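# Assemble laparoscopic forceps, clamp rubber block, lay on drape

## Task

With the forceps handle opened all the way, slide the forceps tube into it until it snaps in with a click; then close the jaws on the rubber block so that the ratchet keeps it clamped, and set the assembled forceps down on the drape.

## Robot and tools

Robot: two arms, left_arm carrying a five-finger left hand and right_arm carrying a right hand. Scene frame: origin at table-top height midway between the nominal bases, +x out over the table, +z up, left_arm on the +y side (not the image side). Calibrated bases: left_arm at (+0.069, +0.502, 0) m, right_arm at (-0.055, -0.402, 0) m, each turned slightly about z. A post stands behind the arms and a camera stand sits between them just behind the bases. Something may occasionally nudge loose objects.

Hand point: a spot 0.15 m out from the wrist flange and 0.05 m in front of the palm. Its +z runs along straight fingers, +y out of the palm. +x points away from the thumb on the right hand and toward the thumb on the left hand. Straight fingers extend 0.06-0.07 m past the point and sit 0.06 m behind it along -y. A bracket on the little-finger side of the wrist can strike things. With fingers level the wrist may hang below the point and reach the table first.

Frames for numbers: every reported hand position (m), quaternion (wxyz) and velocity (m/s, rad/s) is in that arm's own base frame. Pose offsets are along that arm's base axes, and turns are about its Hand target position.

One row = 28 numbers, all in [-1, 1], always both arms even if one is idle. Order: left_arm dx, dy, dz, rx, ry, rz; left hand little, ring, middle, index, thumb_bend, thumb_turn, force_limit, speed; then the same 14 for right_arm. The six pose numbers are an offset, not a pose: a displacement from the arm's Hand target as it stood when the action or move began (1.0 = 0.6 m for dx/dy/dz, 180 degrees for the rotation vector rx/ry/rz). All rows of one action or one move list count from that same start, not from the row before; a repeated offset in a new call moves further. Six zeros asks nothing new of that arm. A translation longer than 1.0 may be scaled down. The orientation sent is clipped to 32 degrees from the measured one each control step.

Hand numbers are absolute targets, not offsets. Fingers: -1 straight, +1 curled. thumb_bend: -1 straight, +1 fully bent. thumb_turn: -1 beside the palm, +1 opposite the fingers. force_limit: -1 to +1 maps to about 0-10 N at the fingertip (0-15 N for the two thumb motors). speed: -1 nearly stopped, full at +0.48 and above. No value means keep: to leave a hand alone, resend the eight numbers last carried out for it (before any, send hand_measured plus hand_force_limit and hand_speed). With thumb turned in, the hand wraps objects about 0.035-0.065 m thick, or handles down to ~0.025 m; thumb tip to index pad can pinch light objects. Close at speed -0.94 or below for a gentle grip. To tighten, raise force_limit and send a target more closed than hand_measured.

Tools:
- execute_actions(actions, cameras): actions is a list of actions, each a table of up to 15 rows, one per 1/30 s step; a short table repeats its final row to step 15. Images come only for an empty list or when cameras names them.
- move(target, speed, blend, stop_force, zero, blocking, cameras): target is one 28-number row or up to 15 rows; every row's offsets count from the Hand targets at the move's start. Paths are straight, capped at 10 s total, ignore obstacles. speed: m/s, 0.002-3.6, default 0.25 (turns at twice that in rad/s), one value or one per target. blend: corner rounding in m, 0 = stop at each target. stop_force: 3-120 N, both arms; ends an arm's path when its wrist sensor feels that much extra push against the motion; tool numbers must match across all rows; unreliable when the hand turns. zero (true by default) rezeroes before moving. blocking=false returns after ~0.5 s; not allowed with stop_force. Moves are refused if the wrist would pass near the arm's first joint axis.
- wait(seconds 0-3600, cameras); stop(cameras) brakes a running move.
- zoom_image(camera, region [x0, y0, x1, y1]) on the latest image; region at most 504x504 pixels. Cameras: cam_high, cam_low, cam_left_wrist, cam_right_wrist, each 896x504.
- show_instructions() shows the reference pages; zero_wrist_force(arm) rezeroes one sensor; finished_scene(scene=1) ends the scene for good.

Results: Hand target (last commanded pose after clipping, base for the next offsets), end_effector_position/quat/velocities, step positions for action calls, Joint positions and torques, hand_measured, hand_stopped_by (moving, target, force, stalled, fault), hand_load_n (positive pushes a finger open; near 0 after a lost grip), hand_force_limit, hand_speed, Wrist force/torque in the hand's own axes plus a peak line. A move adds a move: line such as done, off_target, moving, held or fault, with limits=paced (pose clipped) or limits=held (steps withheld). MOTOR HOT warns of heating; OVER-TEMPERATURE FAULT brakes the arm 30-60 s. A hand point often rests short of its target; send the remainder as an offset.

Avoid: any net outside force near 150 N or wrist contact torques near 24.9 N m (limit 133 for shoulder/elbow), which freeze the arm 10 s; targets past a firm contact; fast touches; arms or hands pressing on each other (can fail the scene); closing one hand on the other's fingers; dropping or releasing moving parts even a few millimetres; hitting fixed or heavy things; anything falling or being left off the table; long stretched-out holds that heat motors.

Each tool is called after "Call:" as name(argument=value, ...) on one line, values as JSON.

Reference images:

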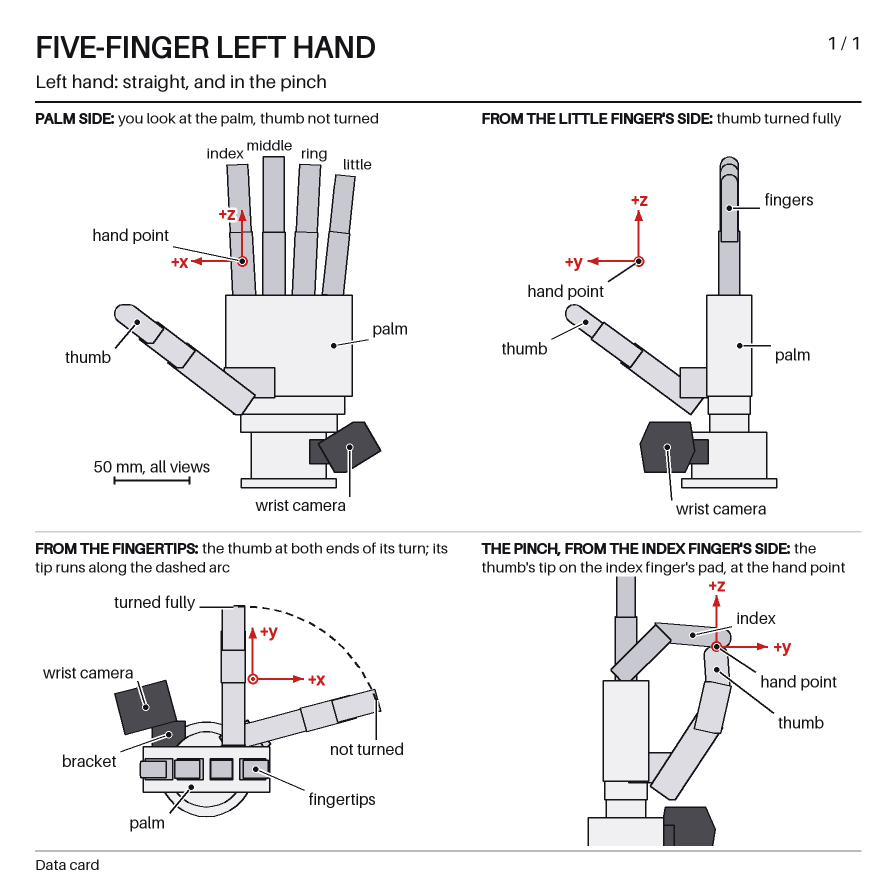

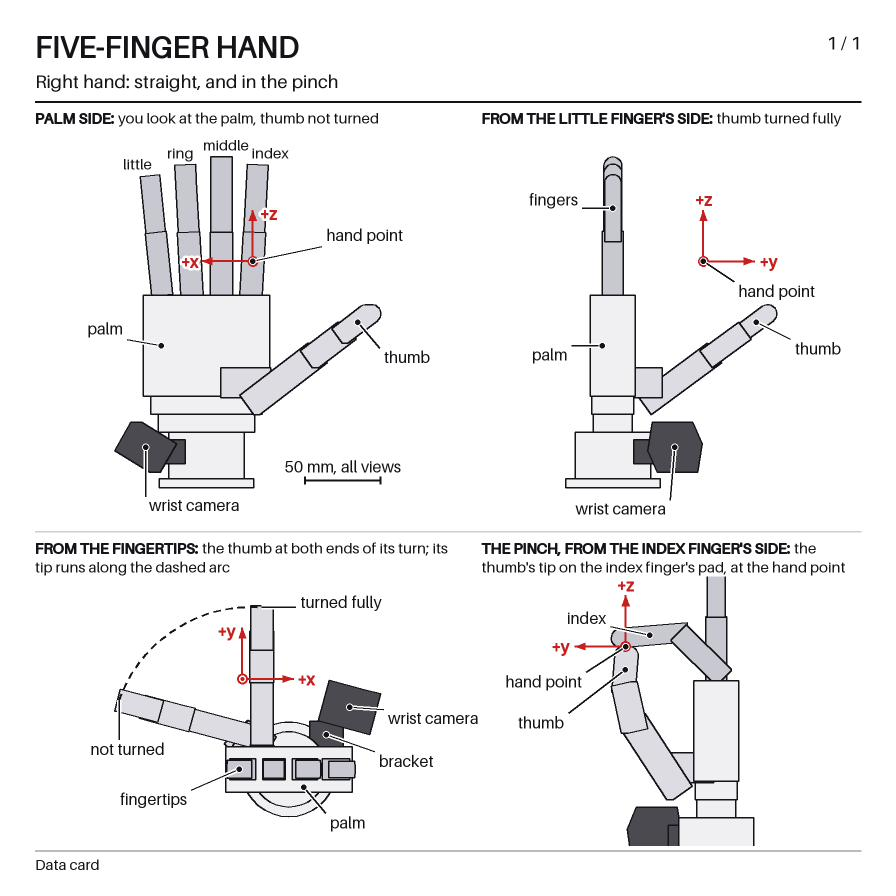

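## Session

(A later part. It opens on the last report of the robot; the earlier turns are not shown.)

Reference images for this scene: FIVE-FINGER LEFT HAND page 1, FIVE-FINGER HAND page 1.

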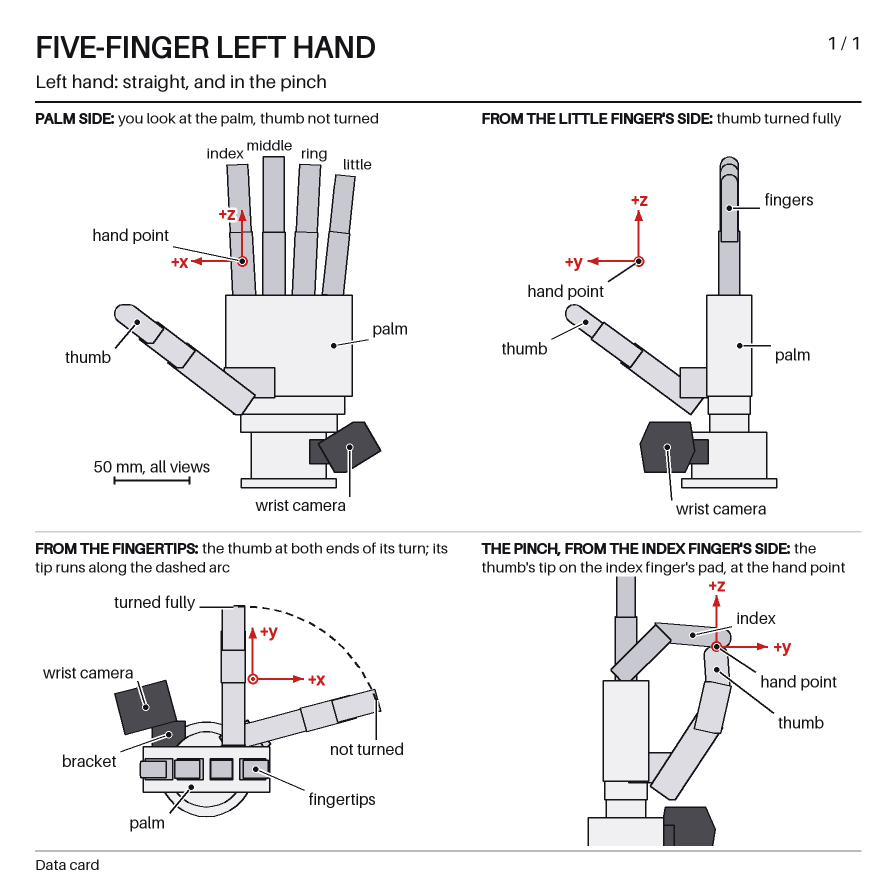

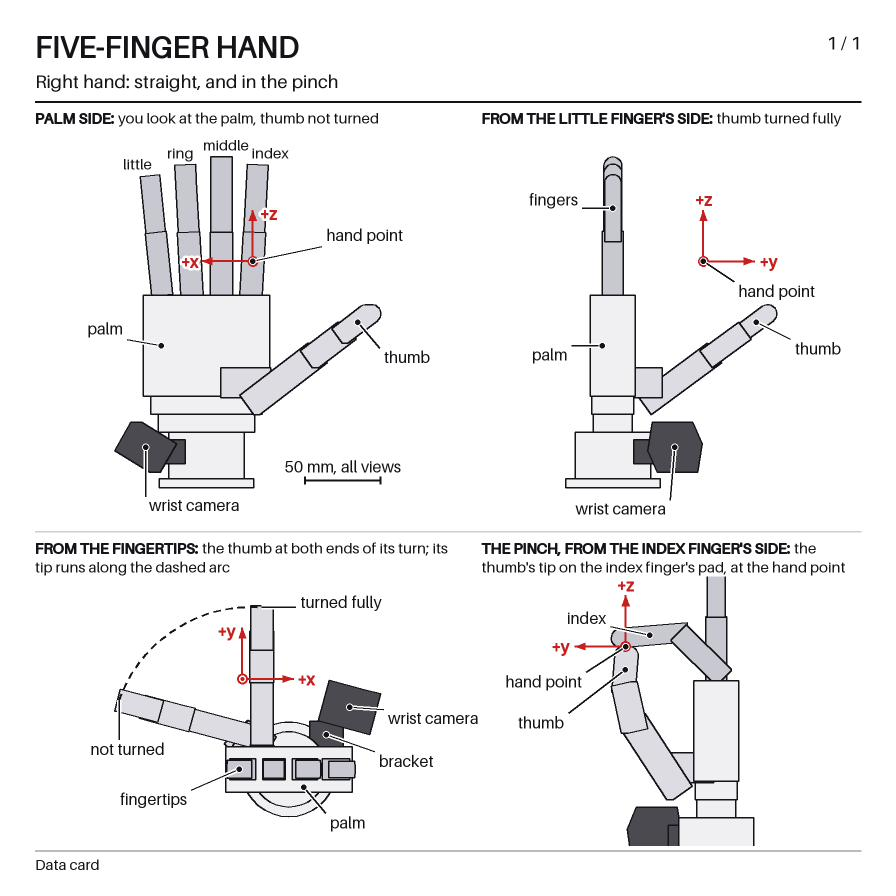

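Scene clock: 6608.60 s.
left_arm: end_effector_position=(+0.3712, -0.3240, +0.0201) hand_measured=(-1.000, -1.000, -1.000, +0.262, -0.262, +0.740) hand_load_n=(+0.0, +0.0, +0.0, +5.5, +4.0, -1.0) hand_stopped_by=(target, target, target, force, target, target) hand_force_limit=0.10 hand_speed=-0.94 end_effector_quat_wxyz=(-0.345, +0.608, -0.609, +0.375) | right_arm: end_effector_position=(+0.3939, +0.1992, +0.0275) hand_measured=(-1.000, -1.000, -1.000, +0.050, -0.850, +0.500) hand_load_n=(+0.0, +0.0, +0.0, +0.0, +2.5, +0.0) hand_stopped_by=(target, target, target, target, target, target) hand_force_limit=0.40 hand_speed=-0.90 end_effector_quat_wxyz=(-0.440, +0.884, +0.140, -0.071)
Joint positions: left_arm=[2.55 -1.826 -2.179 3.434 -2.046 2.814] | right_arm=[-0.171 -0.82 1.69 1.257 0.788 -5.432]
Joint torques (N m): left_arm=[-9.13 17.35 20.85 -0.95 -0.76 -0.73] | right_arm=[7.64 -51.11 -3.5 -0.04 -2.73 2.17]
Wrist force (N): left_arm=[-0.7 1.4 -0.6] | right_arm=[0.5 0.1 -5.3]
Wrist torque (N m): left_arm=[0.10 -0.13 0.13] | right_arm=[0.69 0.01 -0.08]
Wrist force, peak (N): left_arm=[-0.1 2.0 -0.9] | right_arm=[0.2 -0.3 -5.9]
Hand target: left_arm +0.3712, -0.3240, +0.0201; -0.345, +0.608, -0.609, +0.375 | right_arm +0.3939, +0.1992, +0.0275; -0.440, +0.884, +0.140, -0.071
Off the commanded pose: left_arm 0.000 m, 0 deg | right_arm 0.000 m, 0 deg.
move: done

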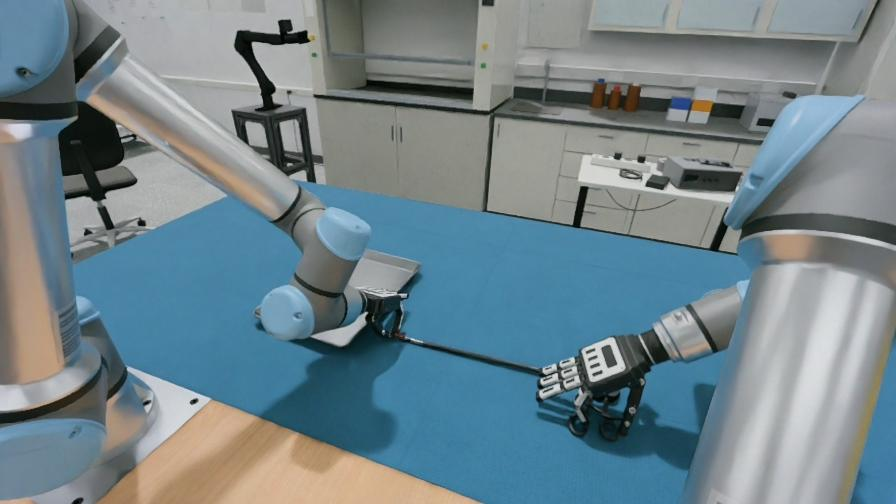

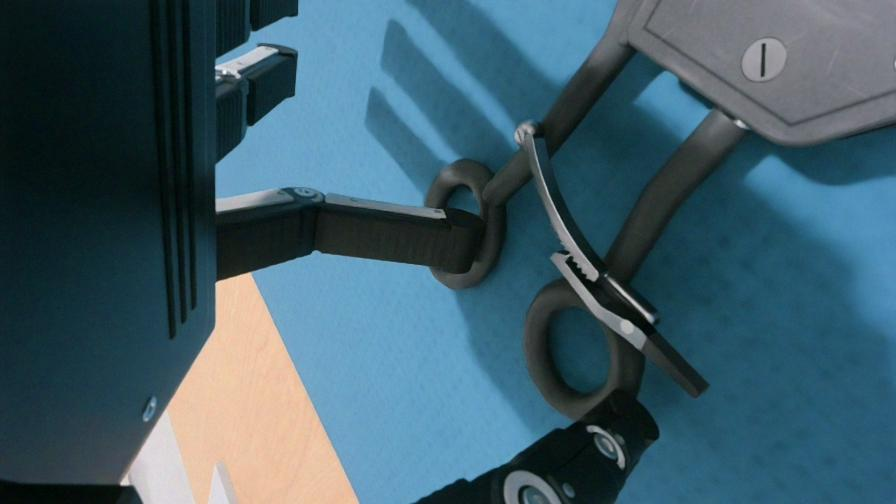

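Call:
move(target=[[0,0,0.01,0,0,0,-1,-1,-1,0.5,-0.26,0.74,0.1,-0.94, 0,0,0,0,0,0,-1,-1,-1,0.05,-0.85,0.5,0.4,-0.9],[0.002,0.035,0.01,0,0,0,-1,-1,-1,0.5,-0.26,0.74,0.1,-0.94, 0,0,0,0,0,0,-1,-1,-1,0.05,-0.85,0.5,0.4,-0.9]], speed=0.02, cameras=["cam_low","cam_high","cam_left_wrist"])

Call:
zoom_image(camera="cam_low", region=[378, 314, 418, 349])

Call:
zoom_image(camera="cam_high", region=[490, 320, 550, 370])

Scene clock: 6643.90 s.
left_arm: end_effector_position=(+0.3724, -0.3030, +0.0261) hand_measured=(-1.000, -1.000, -1.000, +0.262, -0.262, +0.740) hand_load_n=(+0.0, +0.0, +0.0, +6.0, +4.0, -1.0) hand_stopped_by=(target, target, target, force, target, target) hand_force_limit=0.10 hand_speed=-0.94 end_effector_quat_wxyz=(-0.345, +0.608, -0.609, +0.375) | right_arm: end_effector_position=(+0.3939, +0.1992, +0.0275) hand_measured=(-1.000, -1.000, -1.000, +0.050, -0.850, +0.500) hand_load_n=(-0.5, +0.0, +0.0, +0.0, +1.0, +0.0) hand_stopped_by=(target, target, target, target, target, target) hand_force_limit=0.40 hand_speed=-0.90 end_effector_quat_wxyz=(-0.440, +0.884, +0.140, -0.071)
Joint positions: left_arm=[2.612 -1.773 -2.224 3.442 -1.994 2.851] | right_arm=[-0.171 -0.82 1.69 1.257 0.788 -5.432]
Joint torques (N m): left_arm=[10.38 30.05 2.69 2.23 1.04 1.76] | right_arm=[5.05 -50.83 -4.09 -0.05 -2.24 2.1]
Wrist force (N): left_arm=[0.8 2.9 -0.2] | right_arm=[1.0 -0.7 -3.9]
Wrist torque (N m): left_arm=[0.23 -0.25 0.03] | right_arm=[0.66 -0.05 -0.07]
Wrist force, peak (N): left_arm=[0.9 3.1 -0.2] | right_arm=[0.3 0.1 -5.8]
Hand target: left_arm +0.3724, -0.3030, +0.0261; -0.345, +0.608, -0.609, +0.375 | right_arm +0.3939, +0.1992, +0.0275; -0.440, +0.884, +0.140, -0.071
Off the commanded pose: left_arm 0.000 m, 0 deg | right_arm 0.000 m, 0 deg.
move: done
Images, in order (width x height): cam_high 896x504, cam_low 896x504, cam_left_wrist 896x504.

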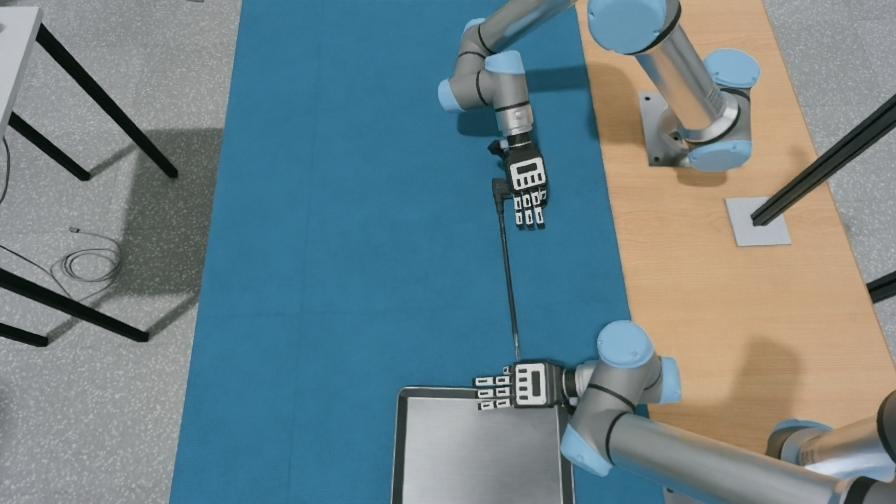

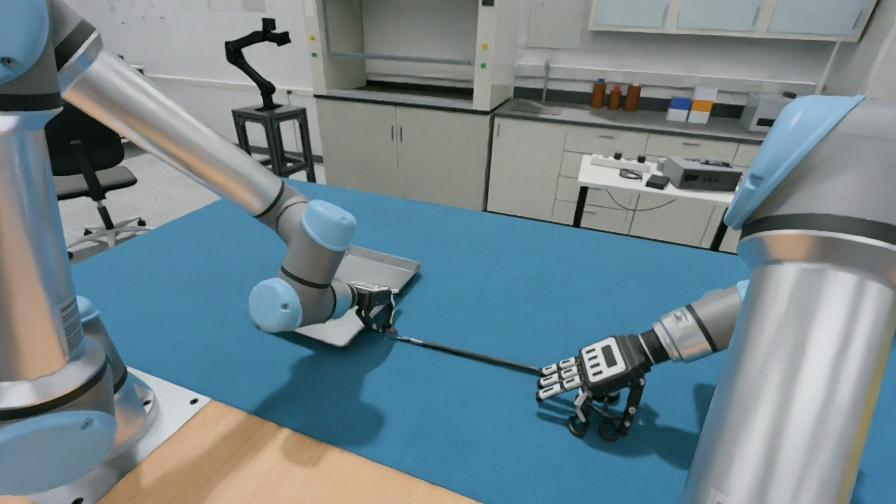

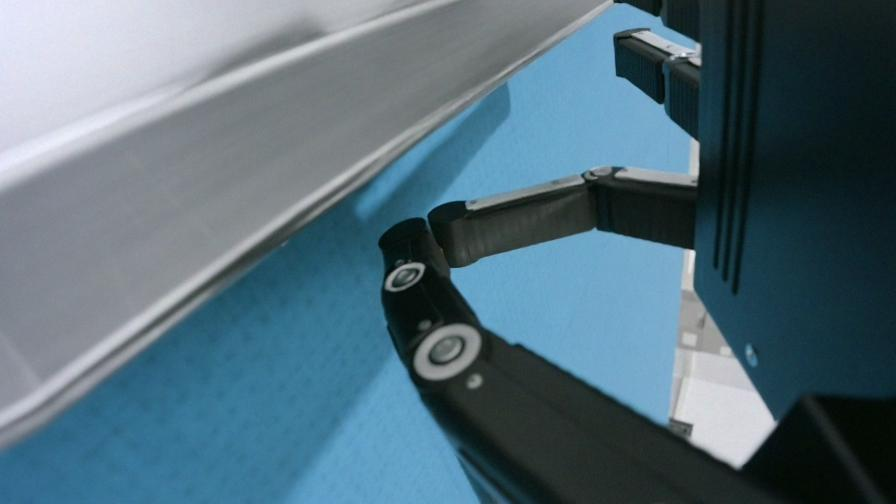

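Scaled by 12.600 from the camera's image (finer frame: 1280x720).

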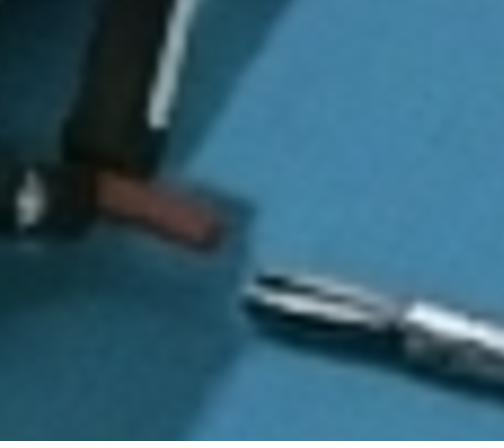

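Scaled by 8.400 from the camera's image (finer frame: 1280x720).

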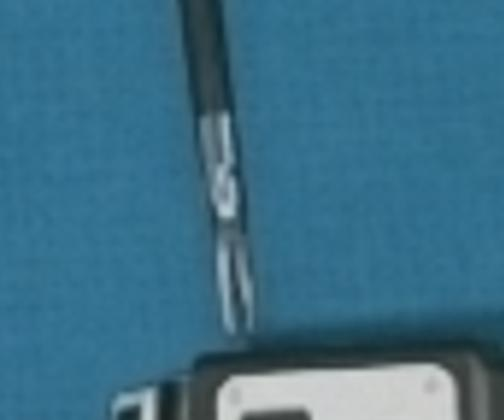

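Call:
move(target=[0,0,0,0,0,0,-1,-1,-1,0.5,-0.26,0.74,0.1,-0.94, 0,-0.0035,0,0,0,0,-1,-1,-1,-0.01,-0.85,0.5,0.4,-0.9], speed=0.01)

Call:
move(target=[0,0,0,0,0,0,-1,-1,-1,0.5,-0.26,0.74,0.1,-0.94, 0,0,0.05,0,0,0,-1,-1,-1,-0.01,-0.85,0.5,0.4,-0.9], speed=0.02, cameras=["cam_low","cam_right_wrist"])

Call:
zoom_image(camera="cam_right_wrist", region=[400, 50, 800, 450])

Scene clock: 6675.33 s.
left_arm: end_effector_position=(+0.3724, -0.3030, +0.0261) hand_measured=(-1.000, -1.000, -1.000, +0.262, -0.262, +0.740) hand_load_n=(+0.0, +0.0, +0.0, +5.5, +3.5, -1.0) hand_stopped_by=(target, target, target, force, target, target) hand_force_limit=0.10 hand_speed=-0.94 end_effector_quat_wxyz=(-0.345, +0.608, -0.609, +0.375) | right_arm: end_effector_position=(+0.3939, +0.1971, +0.0275) hand_measured=(-1.000, -1.000, -1.000, -0.010, -0.850, +0.500) hand_load_n=(+0.0, +0.0, +0.0, +0.0, +0.5, +0.0) hand_stopped_by=(target, target, target, target, target, target) hand_force_limit=0.40 hand_speed=-0.90 end_effector_quat_wxyz=(-0.440, +0.884, +0.140, -0.071)
Joint positions: left_arm=[2.612 -1.773 -2.224 3.443 -1.994 2.851] | right_arm=[-0.176 -0.82 1.691 1.26 0.79 -5.437]
Joint torques (N m): left_arm=[10.96 28.41 1.98 2.22 1.08 1.89] | right_arm=[-8.71 -51.94 -4.03 4.99 0.65 -2.41]
Wrist force (N): left_arm=[0.8 2.6 -0.2] | right_arm=[1.3 -0.7 -2.5]
Wrist torque (N m): left_arm=[0.20 -0.24 0.03] | right_arm=[0.65 -0.04 0.03]
Wrist force, peak (N): left_arm=[0.7 3.0 0.2] | right_arm=[1.0 -0.8 -4.4]
Hand target: left_arm +0.3724, -0.3030, +0.0261; -0.345, +0.608, -0.609, +0.375 | right_arm +0.3939, +0.1971, +0.0275; -0.440, +0.884, +0.140, -0.071
Off the commanded pose: left_arm 0.000 m, 0 deg | right_arm 0.000 m, 0 deg.
move: done

Scene clock: 6677.17 s.
left_arm: end_effector_position=(+0.3724, -0.3030, +0.0261) hand_measured=(-1.000, -1.000, -1.000, +0.262, -0.262, +0.740) hand_load_n=(+0.0, +0.0, +0.0, +5.5, +3.5, -1.5) hand_stopped_by=(target, target, target, force, target, target) hand_force_limit=0.10 hand_speed=-0.94 end_effector_quat_wxyz=(-0.345, +0.608, -0.609, +0.375) | right_arm: end_effector_position=(+0.3939, +0.1971, +0.0574) hand_measured=(-1.000, -1.000, -1.000, -0.010, -0.850, +0.500) hand_load_n=(+0.0, +0.0, +0.0, +0.0, +0.0, +0.0) hand_stopped_by=(target, target, target, target, target, target) hand_force_limit=0.40 hand_speed=-0.90 end_effector_quat_wxyz=(-0.440, +0.884, +0.140, -0.071)
Joint positions: left_arm=[2.612 -1.773 -2.224 3.443 -1.994 2.851] | right_arm=[-0.176 -0.873 1.686 1.317 0.79 -5.437]
Joint torques (N m): left_arm=[11.23 28.92 2.9 2 1.27 1.82] | right_arm=[-8.82 -50.82 -17.01 4.84 -0.14 -1.79]
Wrist force (N): left_arm=[0.8 2.4 0.0] | right_arm=[1.3 -0.1 -2.2]
Wrist torque (N m): left_arm=[0.15 -0.24 0.03] | right_arm=[0.67 -0.05 0.03]
Wrist force, peak (N): left_arm=[0.9 3.0 0.1] | right_arm=[1.4 -0.3 -2.7]
Hand target: left_arm +0.3724, -0.3030, +0.0261; -0.345, +0.608, -0.609, +0.375 | right_arm +0.3939, +0.1971, +0.0575; -0.440, +0.884, +0.140, -0.071
Off the commanded pose: left_arm 0.000 m, 0 deg | right_arm 0.000 m, 0 deg.
move: done

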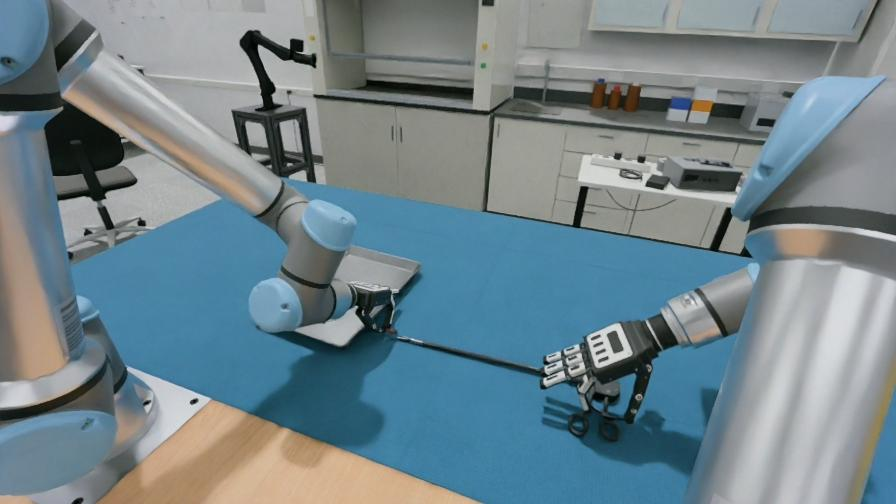

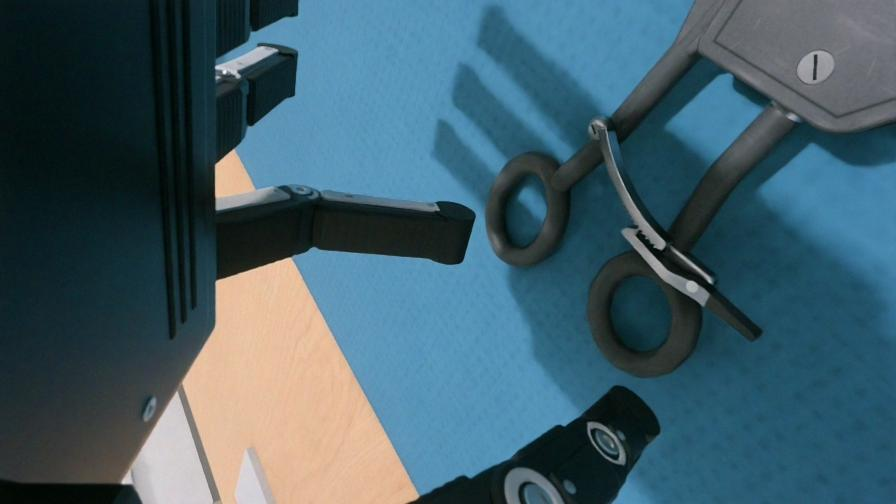

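Scaled by 1.260 from the camera's image (finer frame: 1280x720).

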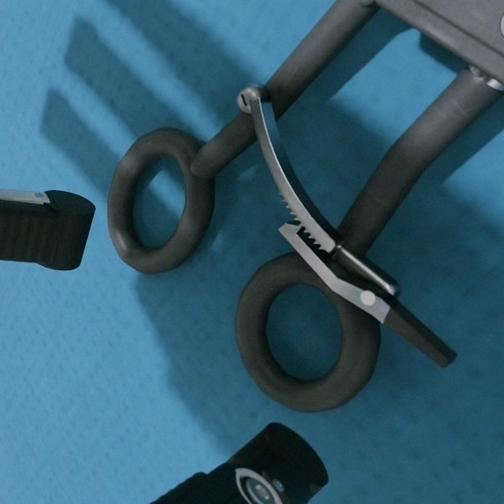

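Call:
move(target=[[0,0.008,0,0,0,0,-1,-1,-1,0.5,-0.26,0.74,0.1,-0.94, 0,0,0,0,0,0,-1,-1,-1,-0.01,-0.85,0.5,0.4,-0.9],[0,0.008,-0.0205,0,0,0,-1,-1,-1,0.5,-0.26,0.74,0.1,-0.94, 0,0,0,0,0,0,-1,-1,-1,-0.01,-0.85,0.5,0.4,-0.9]], speed=0.008, stop_force=3, cameras=["cam_low","cam_left_wrist"])

Call:
zoom_image(camera="cam_low", region=[378, 314, 418, 349])

Scene clock: 6692.77 s.
left_arm: end_effector_position=(+0.3724, -0.2982, +0.0158) hand_measured=(-1.000, -1.000, -1.000, +0.262, -0.262, +0.740) hand_load_n=(+0.0, +0.0, +0.0, +5.5, +3.5, -1.0) hand_stopped_by=(target, target, target, force, target, target) hand_force_limit=0.10 hand_speed=-0.94 end_effector_quat_wxyz=(-0.345, +0.608, -0.609, +0.375) | right_arm: end_effector_position=(+0.3939, +0.1971, +0.0575) hand_measured=(-1.000, -1.000, -1.000, -0.010, -0.850, +0.500) hand_load_n=(+0.0, +0.0, +0.0, +0.0, +0.0, +0.0) hand_stopped_by=(target, target, target, target, target, target) hand_force_limit=0.40 hand_speed=-0.90 end_effector_quat_wxyz=(-0.440, +0.884, +0.140, -0.071)
Joint positions: left_arm=[2.626 -1.787 -2.245 3.481 -1.982 2.859] | right_arm=[-0.176 -0.873 1.686 1.317 0.79 -5.437]
Joint torques (N m): left_arm=[10.7 27.73 23.48 -2.46 0.13 1.95] | right_arm=[-8.13 -50.51 -17.05 4.74 0.47 -2.25]
Wrist force (N): left_arm=[2.7 0.5 -0.8] | right_arm=[1.5 -0.1 -2.5]
Wrist torque (N m): left_arm=[0.19 -0.29 0.20] | right_arm=[0.69 -0.07 0.04]
Wrist force, peak (N): left_arm=[2.8 -2.4 -1.7] | right_arm=[1.6 0.0 -2.7]
Hand target: left_arm +0.3724, -0.2982, +0.0158; -0.345, +0.608, -0.609, +0.375 (not the last commanded pose) | right_arm +0.3939, +0.1971, +0.0575; -0.440, +0.884, +0.140, -0.071
Off the commanded pose: left_arm 0.002 m, 0 deg | right_arm 0.000 m, 0 deg.
move: contact (left_arm); path passed 1 of 2 targets

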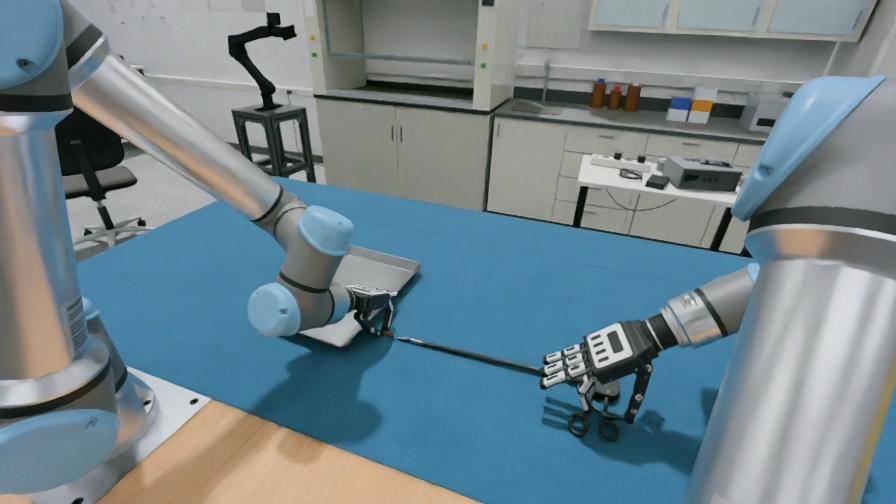

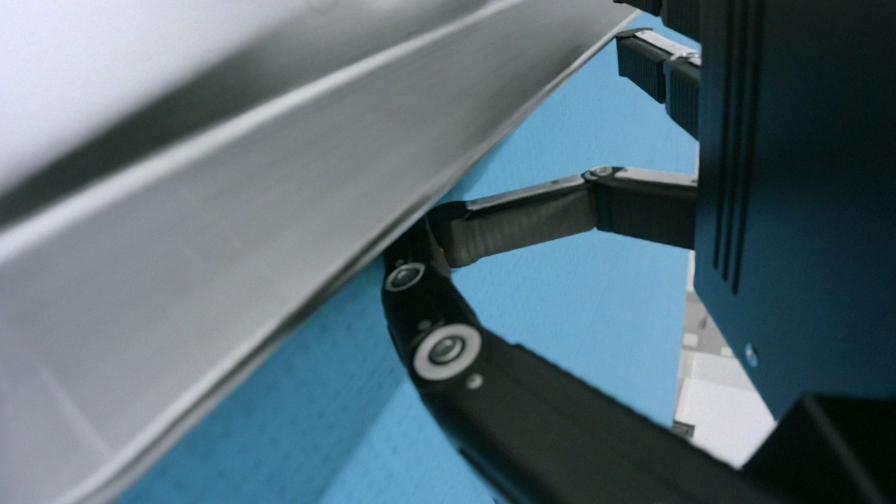

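Scaled by 12.600 from the camera's image (finer frame: 1280x720).

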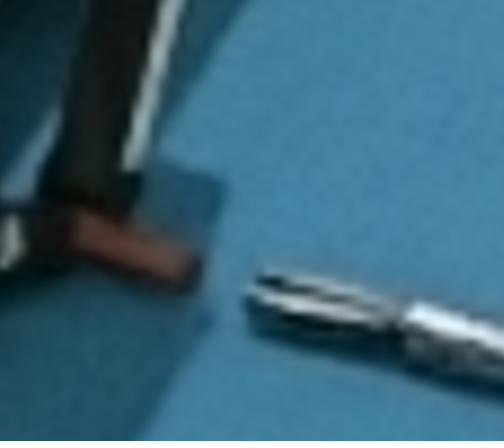

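Call:
move(target=[0,-0.0035,0.0005,0,0,0,-1,-1,-1,0.5,-0.26,0.74,0.1,-0.94, 0,0,0,0,0,0,-1,-1,-1,-0.01,-0.85,0.5,0.4,-0.9], speed=0.008)

Call:
move(target=[0,0,-0.005,0,0,0,-1,-1,-1,0.5,-0.26,0.74,0.1,-0.94, 0,0,0,0,0,0,-1,-1,-1,-0.01,-0.85,0.5,0.4,-0.9], speed=0.005, stop_force=3)

Scene clock: 6700.47 s.
left_arm: end_effector_position=(+0.3724, -0.3002, +0.0161) hand_measured=(-1.000, -1.000, -1.000, +0.262, -0.262, +0.740) hand_load_n=(+0.0, +0.0, +0.0, +5.5, +3.5, -1.0) hand_stopped_by=(target, target, target, force, target, target) hand_force_limit=0.10 hand_speed=-0.94 end_effector_quat_wxyz=(-0.345, +0.608, -0.609, +0.375) | right_arm: end_effector_position=(+0.3939, +0.1971, +0.0575) hand_measured=(-1.000, -1.000, -1.000, -0.010, -0.850, +0.500) hand_load_n=(+0.0, +0.0, +0.0, +0.0, +0.0, +0.0) hand_stopped_by=(target, target, target, target, target, target) hand_force_limit=0.40 hand_speed=-0.90 end_effector_quat_wxyz=(-0.440, +0.884, +0.140, -0.071)
Joint positions: left_arm=[2.62 -1.791 -2.24 3.478 -1.987 2.856] | right_arm=[-0.176 -0.873 1.686 1.317 0.79 -5.437]
Joint torques (N m): left_arm=[-9.88 14.76 23.46 -2.16 -1.67 -1.67] | right_arm=[-8.77 -50.87 -16.78 4.83 0.58 -2.24]
Wrist force (N): left_arm=[0.2 2.5 0.1] | right_arm=[1.4 0.0 -2.5]
Wrist torque (N m): left_arm=[0.17 -0.14 0.14] | right_arm=[0.71 -0.05 0.05]
Wrist force, peak (N): left_arm=[3.2 0.6 -0.9] | right_arm=[1.5 -0.1 -2.7]
Hand target: left_arm +0.3724, -0.3003, +0.0161; -0.345, +0.608, -0.609, +0.375 | right_arm +0.3939, +0.1971, +0.0575; -0.440, +0.884, +0.140, -0.071
Off the commanded pose: left_arm 0.000 m, 0 deg | right_arm 0.000 m, 0 deg.
move: done

Scene clock: 6701.93 s.
left_arm: end_effector_position=(+0.3725, -0.3003, +0.0149) hand_measured=(-1.000, -1.000, -1.000, +0.262, -0.262, +0.740) hand_load_n=(+0.0, +0.0, +0.0, +6.0, +3.0, -1.0) hand_stopped_by=(target, target, target, force, target, target) hand_force_limit=0.10 hand_speed=-0.94 end_effector_quat_wxyz=(-0.345, +0.608, -0.609, +0.375) | right_arm: end_effector_position=(+0.3939, +0.1971, +0.0575) hand_measured=(-1.000, -1.000, -1.000, -0.010, -0.850, +0.500) hand_load_n=(+0.0, +0.0, +0.0, +0.0, +0.0, +0.0) hand_stopped_by=(target, target, target, target, target, target) hand_force_limit=0.40 hand_speed=-0.90 end_effector_quat_wxyz=(-0.440, +0.884, +0.140, -0.071)
Joint positions: left_arm=[2.62 -1.794 -2.241 3.482 -1.987 2.855] | right_arm=[-0.176 -0.873 1.686 1.317 0.79 -5.437]
Joint torques (N m): left_arm=[-7.96 28.63 23.23 -2.53 -1.55 -1.42] | right_arm=[-8.62 -50.43 -17.05 4.85 0.62 -2.25]
Wrist force (N): left_arm=[0.6 0.4 -0.9] | right_arm=[1.4 -0.2 -2.3]
Wrist torque (N m): left_arm=[0.07 -0.21 0.18] | right_arm=[0.66 -0.06 0.03]
Wrist force, peak (N): left_arm=[0.7 2.9 0.1] | right_arm=[1.4 0.1 -2.5]
Hand target: left_arm +0.3725, -0.3003, +0.0149; -0.345, +0.608, -0.609, +0.375 (not the last commanded pose) | right_arm +0.3939, +0.1971, +0.0575; -0.440, +0.884, +0.140, -0.071
Off the commanded pose: left_arm 0.002 m, 0 deg | right_arm 0.000 m, 0 deg.
move: contact (left_arm)

Call:
move(target=[0,0,0.0025,0,0,0,-1,-1,-1,0.19,-0.26,0.74,0.1,-0.9, 0,0,0,0,0,0,-1,-1,-1,-0.01,-0.85,0.5,0.4,-0.9], speed=0.005)

Call:
move(target=[0.0015,0,0.005,0,0,0,-1,-1,-1,0.08,-0.26,0.74,0.1,-0.85, 0,0,0,0,0,0,-1,-1,-1,-0.01,-0.85,0.5,0.4,-0.9], speed=0.005)

Call:
move(target=[0,0,0.08,0,0,0,-1,-1,-1,0.08,-0.26,0.74,0.1,-0.85, 0,0,0,0,0,0,-1,-1,-1,-0.01,-0.85,0.5,0.4,-0.9], speed=0.04, cameras=["cam_low","cam_left_wrist","cam_high"])

Call:
zoom_image(camera="cam_low", region=[378, 314, 418, 349])

Scene clock: 6712.43 s.
left_arm: end_effector_position=(+0.3725, -0.3003, +0.0163) hand_measured=(-1.000, -1.000, -1.000, +0.190, -0.260, +0.740) hand_load_n=(+0.0, +0.0, +0.0, +0.0, +0.0, +0.0) hand_stopped_by=(target, target, target, target, target, target) hand_force_limit=0.10 hand_speed=-0.90 end_effector_quat_wxyz=(-0.345, +0.608, -0.609, +0.375) | right_arm: end_effector_position=(+0.3939, +0.1971, +0.0575) hand_measured=(-1.000, -1.000, -1.000, -0.010, -0.850, +0.500) hand_load_n=(+0.0, +0.0, +0.0, +0.0, +0.0, +0.0) hand_stopped_by=(target, target, target, target, target, target) hand_force_limit=0.40 hand_speed=-0.90 end_effector_quat_wxyz=(-0.440, +0.884, +0.140, -0.071)
Joint positions: left_arm=[2.62 -1.79 -2.24 3.477 -1.987 2.855] | right_arm=[-0.176 -0.873 1.686 1.317 0.79 -5.437]
Joint torques (N m): left_arm=[-7.53 29.32 24.6 -2.3 -0.54 -1.06] | right_arm=[-8.45 -50.67 -16.77 4.74 0.55 -2.21]
Wrist force (N): left_arm=[0.6 2.6 -0.1] | right_arm=[1.4 0.0 -2.3]
Wrist torque (N m): left_arm=[0.21 -0.20 0.15] | right_arm=[0.69 -0.05 0.05]
Wrist force, peak (N): left_arm=[0.8 2.7 0.0] | right_arm=[1.7 -0.2 -2.6]
Hand target: left_arm +0.3725, -0.3003, +0.0164; -0.345, +0.608, -0.609, +0.375 | right_arm +0.3939, +0.1971, +0.0575; -0.440, +0.884, +0.140, -0.071
Off the commanded pose: left_arm 0.000 m, 0 deg | right_arm 0.000 m, 0 deg.
move: done

Scene clock: 6713.27 s.
left_arm: end_effector_position=(+0.3734, -0.3003, +0.0193) hand_measured=(-1.000, -1.000, -1.000, +0.080, -0.260, +0.740) hand_load_n=(+0.0, +0.0, +0.0, +0.0, +0.0, +0.0) hand_stopped_by=(target, target, target, target, target, target) hand_force_limit=0.10 hand_speed=-0.85 end_effector_quat_wxyz=(-0.345, +0.608, -0.609, +0.375) | right_arm: end_effector_position=(+0.3939, +0.1971, +0.0575) hand_measured=(-1.000, -1.000, -1.000, -0.010, -0.850, +0.500) hand_load_n=(+0.0, +0.0, +0.0, +0.0, +0.0, +0.0) hand_stopped_by=(target, target, target, target, target, target) hand_force_limit=0.40 hand_speed=-0.90 end_effector_quat_wxyz=(-0.440, +0.884, +0.140, -0.071)
Joint positions: left_arm=[2.621 -1.784 -2.236 3.467 -1.986 2.856] | right_arm=[-0.176 -0.873 1.686 1.317 0.79 -5.437]
Joint torques (N m): left_arm=[11.88 30.17 25.18 -2.51 1.14 1.89] | right_arm=[-8.77 -50.55 -17.16 4.72 0.62 -2.17]
Wrist force (N): left_arm=[0.3 2.8 -0.2] | right_arm=[1.3 -0.1 -2.2]
Wrist torque (N m): left_arm=[0.23 -0.16 0.02] | right_arm=[0.67 -0.04 0.03]
Wrist force, peak (N): left_arm=[0.8 2.9 -0.2] | right_arm=[1.6 -0.3 -2.4]
Hand target: left_arm +0.3734, -0.3003, +0.0194; -0.345, +0.608, -0.609, +0.375 | right_arm +0.3939, +0.1971, +0.0575; -0.440, +0.884, +0.140, -0.071
Off the commanded pose: left_arm 0.000 m, 0 deg | right_arm 0.000 m, 0 deg.
move: done

Scene clock: 6714.87 s.
left_arm: end_effector_position=(+0.3734, -0.3003, +0.0673) hand_measured=(-1.000, -1.000, -1.000, +0.080, -0.260, +0.740) hand_load_n=(+0.0, +0.0, +0.0, +0.0, +0.0, +0.0) hand_stopped_by=(target, target, target, target, target, target) hand_force_limit=0.10 hand_speed=-0.85 end_effector_quat_wxyz=(-0.345, +0.608, -0.609, +0.375) | right_arm: end_effector_position=(+0.3939, +0.1971, +0.0575) hand_measured=(-1.000, -1.000, -1.000, -0.010, -0.850, +0.500) hand_load_n=(+0.0, +0.0, +0.0, +0.0, +0.0, +0.0) hand_stopped_by=(target, target, target, target, target, target) hand_force_limit=0.40 hand_speed=-0.90 end_effector_quat_wxyz=(-0.440, +0.884, +0.140, -0.071)
Joint positions: left_arm=[2.621 -1.683 -2.186 3.317 -1.986 2.856] | right_arm=[-0.176 -0.873 1.686 1.317 0.79 -5.437]
Joint torques (N m): left_arm=[7.76 27.28 26.23 -2.27 0.69 0.29] | right_arm=[-8.65 -50.42 -17.45 4.71 0.53 -2.09]
Wrist force (N): left_arm=[0.7 2.9 0.0] | right_arm=[1.4 0.0 -2.2]
Wrist torque (N m): left_arm=[0.22 -0.22 0.02] | right_arm=[0.69 -0.06 0.04]
Wrist force, peak (N): left_arm=[0.8 2.9 0.0] | right_arm=[1.7 0.2 -2.5]
Hand target: left_arm +0.3734, -0.3003, +0.0674; -0.345, +0.608, -0.609, +0.375 | right_arm +0.3939, +0.1971, +0.0575; -0.440, +0.884, +0.140, -0.071
Off the commanded pose: left_arm 0.000 m, 0 deg | right_arm 0.000 m, 0 deg.
move: done
Images, in order (width x height): cam_high 896x504, cam_low 896x504, cam_left_wrist 896x504.

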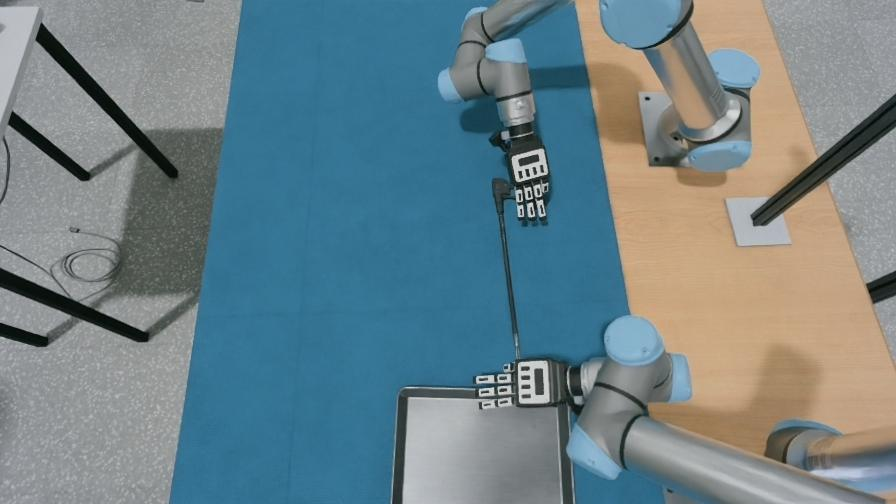

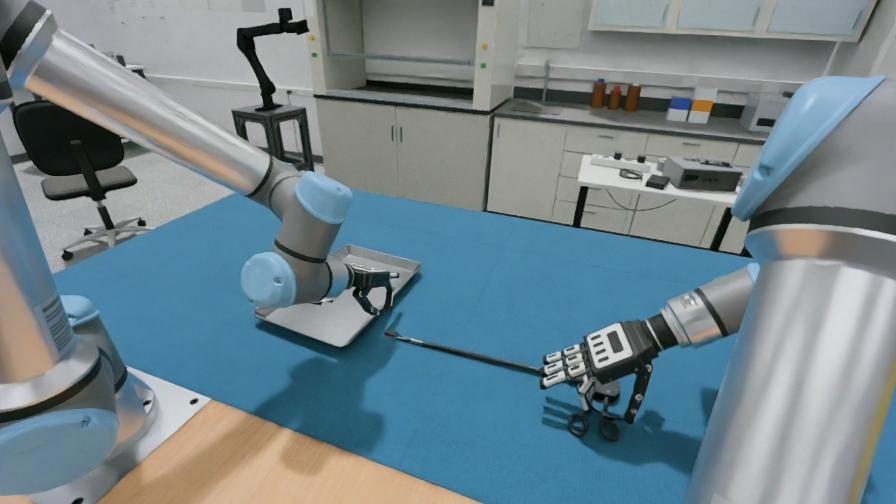

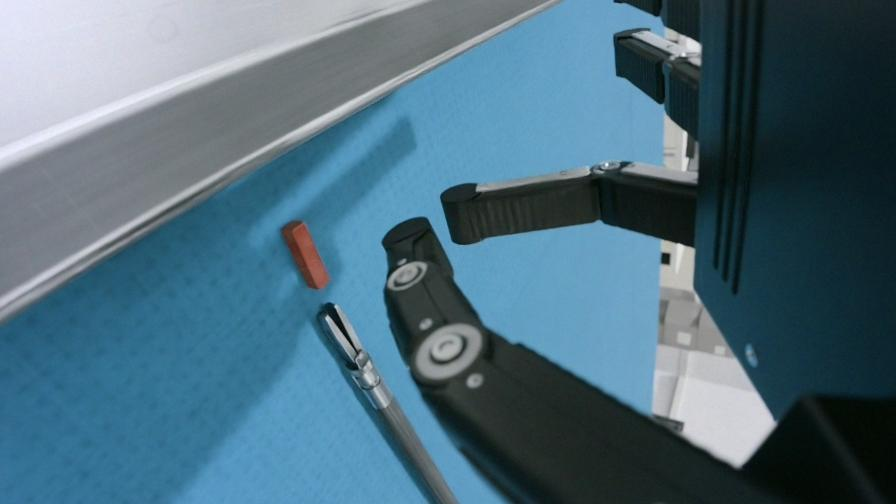

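Scaled by 12.600 from the camera's image (finer frame: 1280x720).

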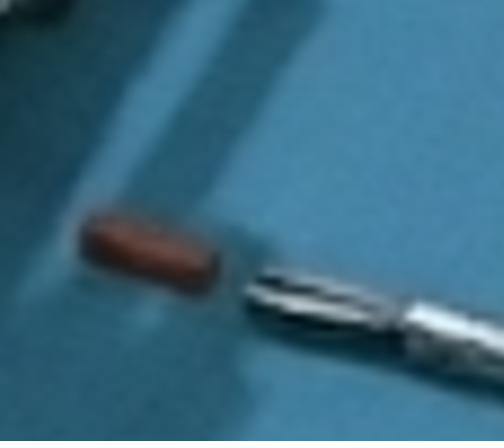

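Call:
zoom_image(camera="cam_left_wrist", region=[240, 190, 440, 440])

Scaled by 2.016 from the camera's image (finer frame: 1280x720).

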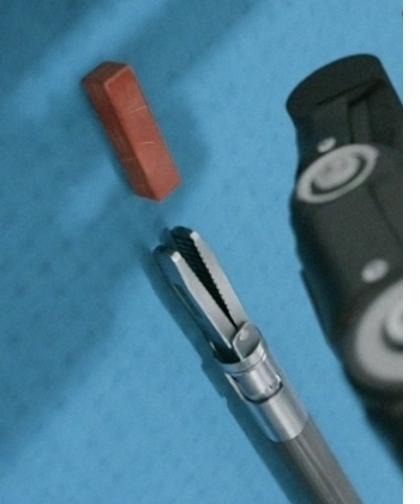

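Call:
move(target=[[0.005,-0.1,0.01,0,0,0,-1,-1,-1,0.05,-0.4,0.74,0.1,-0.5, 0,0,0,0,0,0,-1,-1,-1,-0.01,-0.85,0.5,0.4,-0.9],[0.019,-0.2545,-0.01,0,0,0,-1,-1,-1,0.05,-0.4,0.74,0.1,-0.5, 0,0,0,0,0,0,-1,-1,-1,-0.01,-0.85,0.5,0.4,-0.9]], speed=0.08, blend=0.01, cameras=["cam_left_wrist","cam_high"])

Call:
zoom_image(camera="cam_high", region=[480, 320, 560, 400])

Scene clock: 6737.83 s.
left_arm: end_effector_position=(+0.3848, -0.4530, +0.0614) hand_measured=(-1.000, -1.000, -1.000, +0.050, -0.400, +0.740) hand_load_n=(+0.0, +0.0, +0.0, +0.0, +0.0, +0.0) hand_stopped_by=(target, target, target, target, target, target) hand_force_limit=0.10 hand_speed=-0.50 end_effector_quat_wxyz=(-0.345, +0.608, -0.609, +0.375) | right_arm: end_effector_position=(+0.3939, +0.1971, +0.0575) hand_measured=(-1.000, -1.000, -1.000, -0.010, -0.850, +0.500) hand_load_n=(+0.0, +0.0, -0.5, +0.0, +0.0, +0.0) hand_stopped_by=(target, target, target, target, target, target) hand_force_limit=0.40 hand_speed=-0.90 end_effector_quat_wxyz=(-0.440, +0.884, +0.140, -0.071)
Joint positions: left_arm=[2.311 -2.014 -1.768 3.122 -2.242 2.65] | right_arm=[-0.176 -0.873 1.686 1.317 0.79 -5.437]
Joint torques (N m): left_arm=[-9.33 27.42 27.04 -2.8 -1.92 -1.75] | right_arm=[-8.16 -50.86 -16.59 4.56 0.41 -2.11]
Wrist force (N): left_arm=[0.6 2.7 -0.2] | right_arm=[1.2 0.0 -2.3]
Wrist torque (N m): left_arm=[0.21 -0.22 0.14] | right_arm=[0.70 -0.04 0.04]
Wrist force, peak (N): left_arm=[0.6 3.1 0.1] | right_arm=[1.5 0.0 -2.7]
Hand target: left_arm +0.3848, -0.4530, +0.0614; -0.345, +0.608, -0.609, +0.375 | right_arm +0.3939, +0.1971, +0.0575; -0.440, +0.884, +0.140, -0.071
Off the commanded pose: left_arm 0.000 m, 0 deg | right_arm 0.000 m, 0 deg.
move: done
Images, in order (width x height): cam_high 896x504, cam_left_wrist 896x504.

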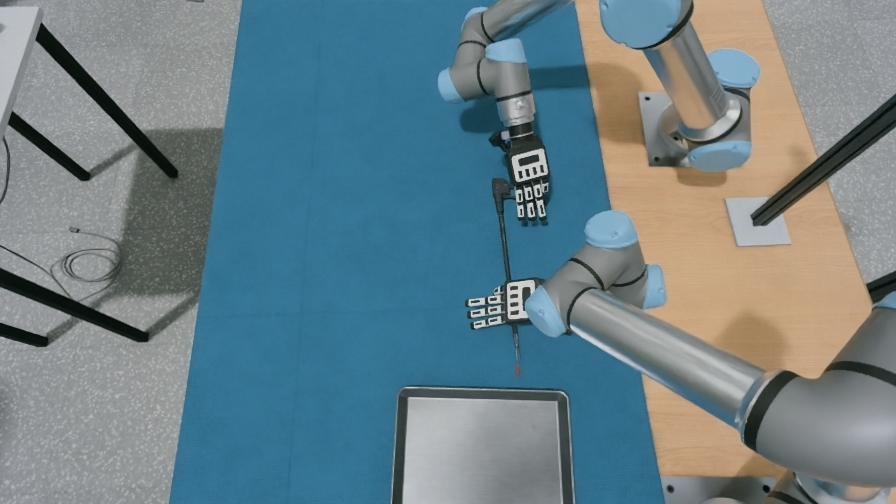

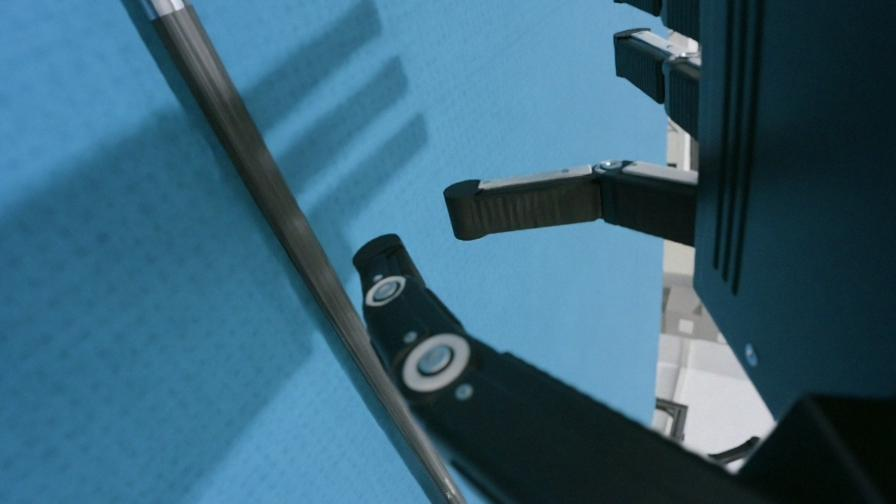

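Scaled by 6.300 from the camera's image (finer frame: 1280x720).

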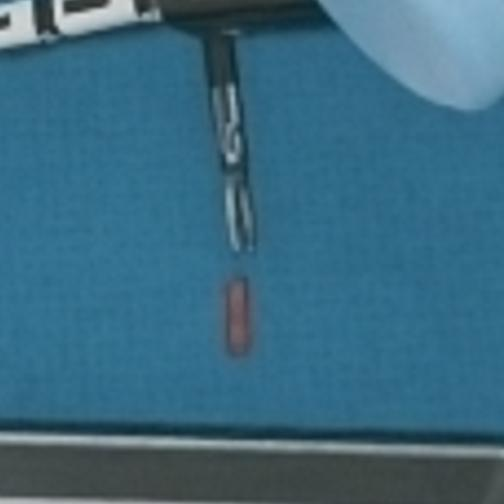

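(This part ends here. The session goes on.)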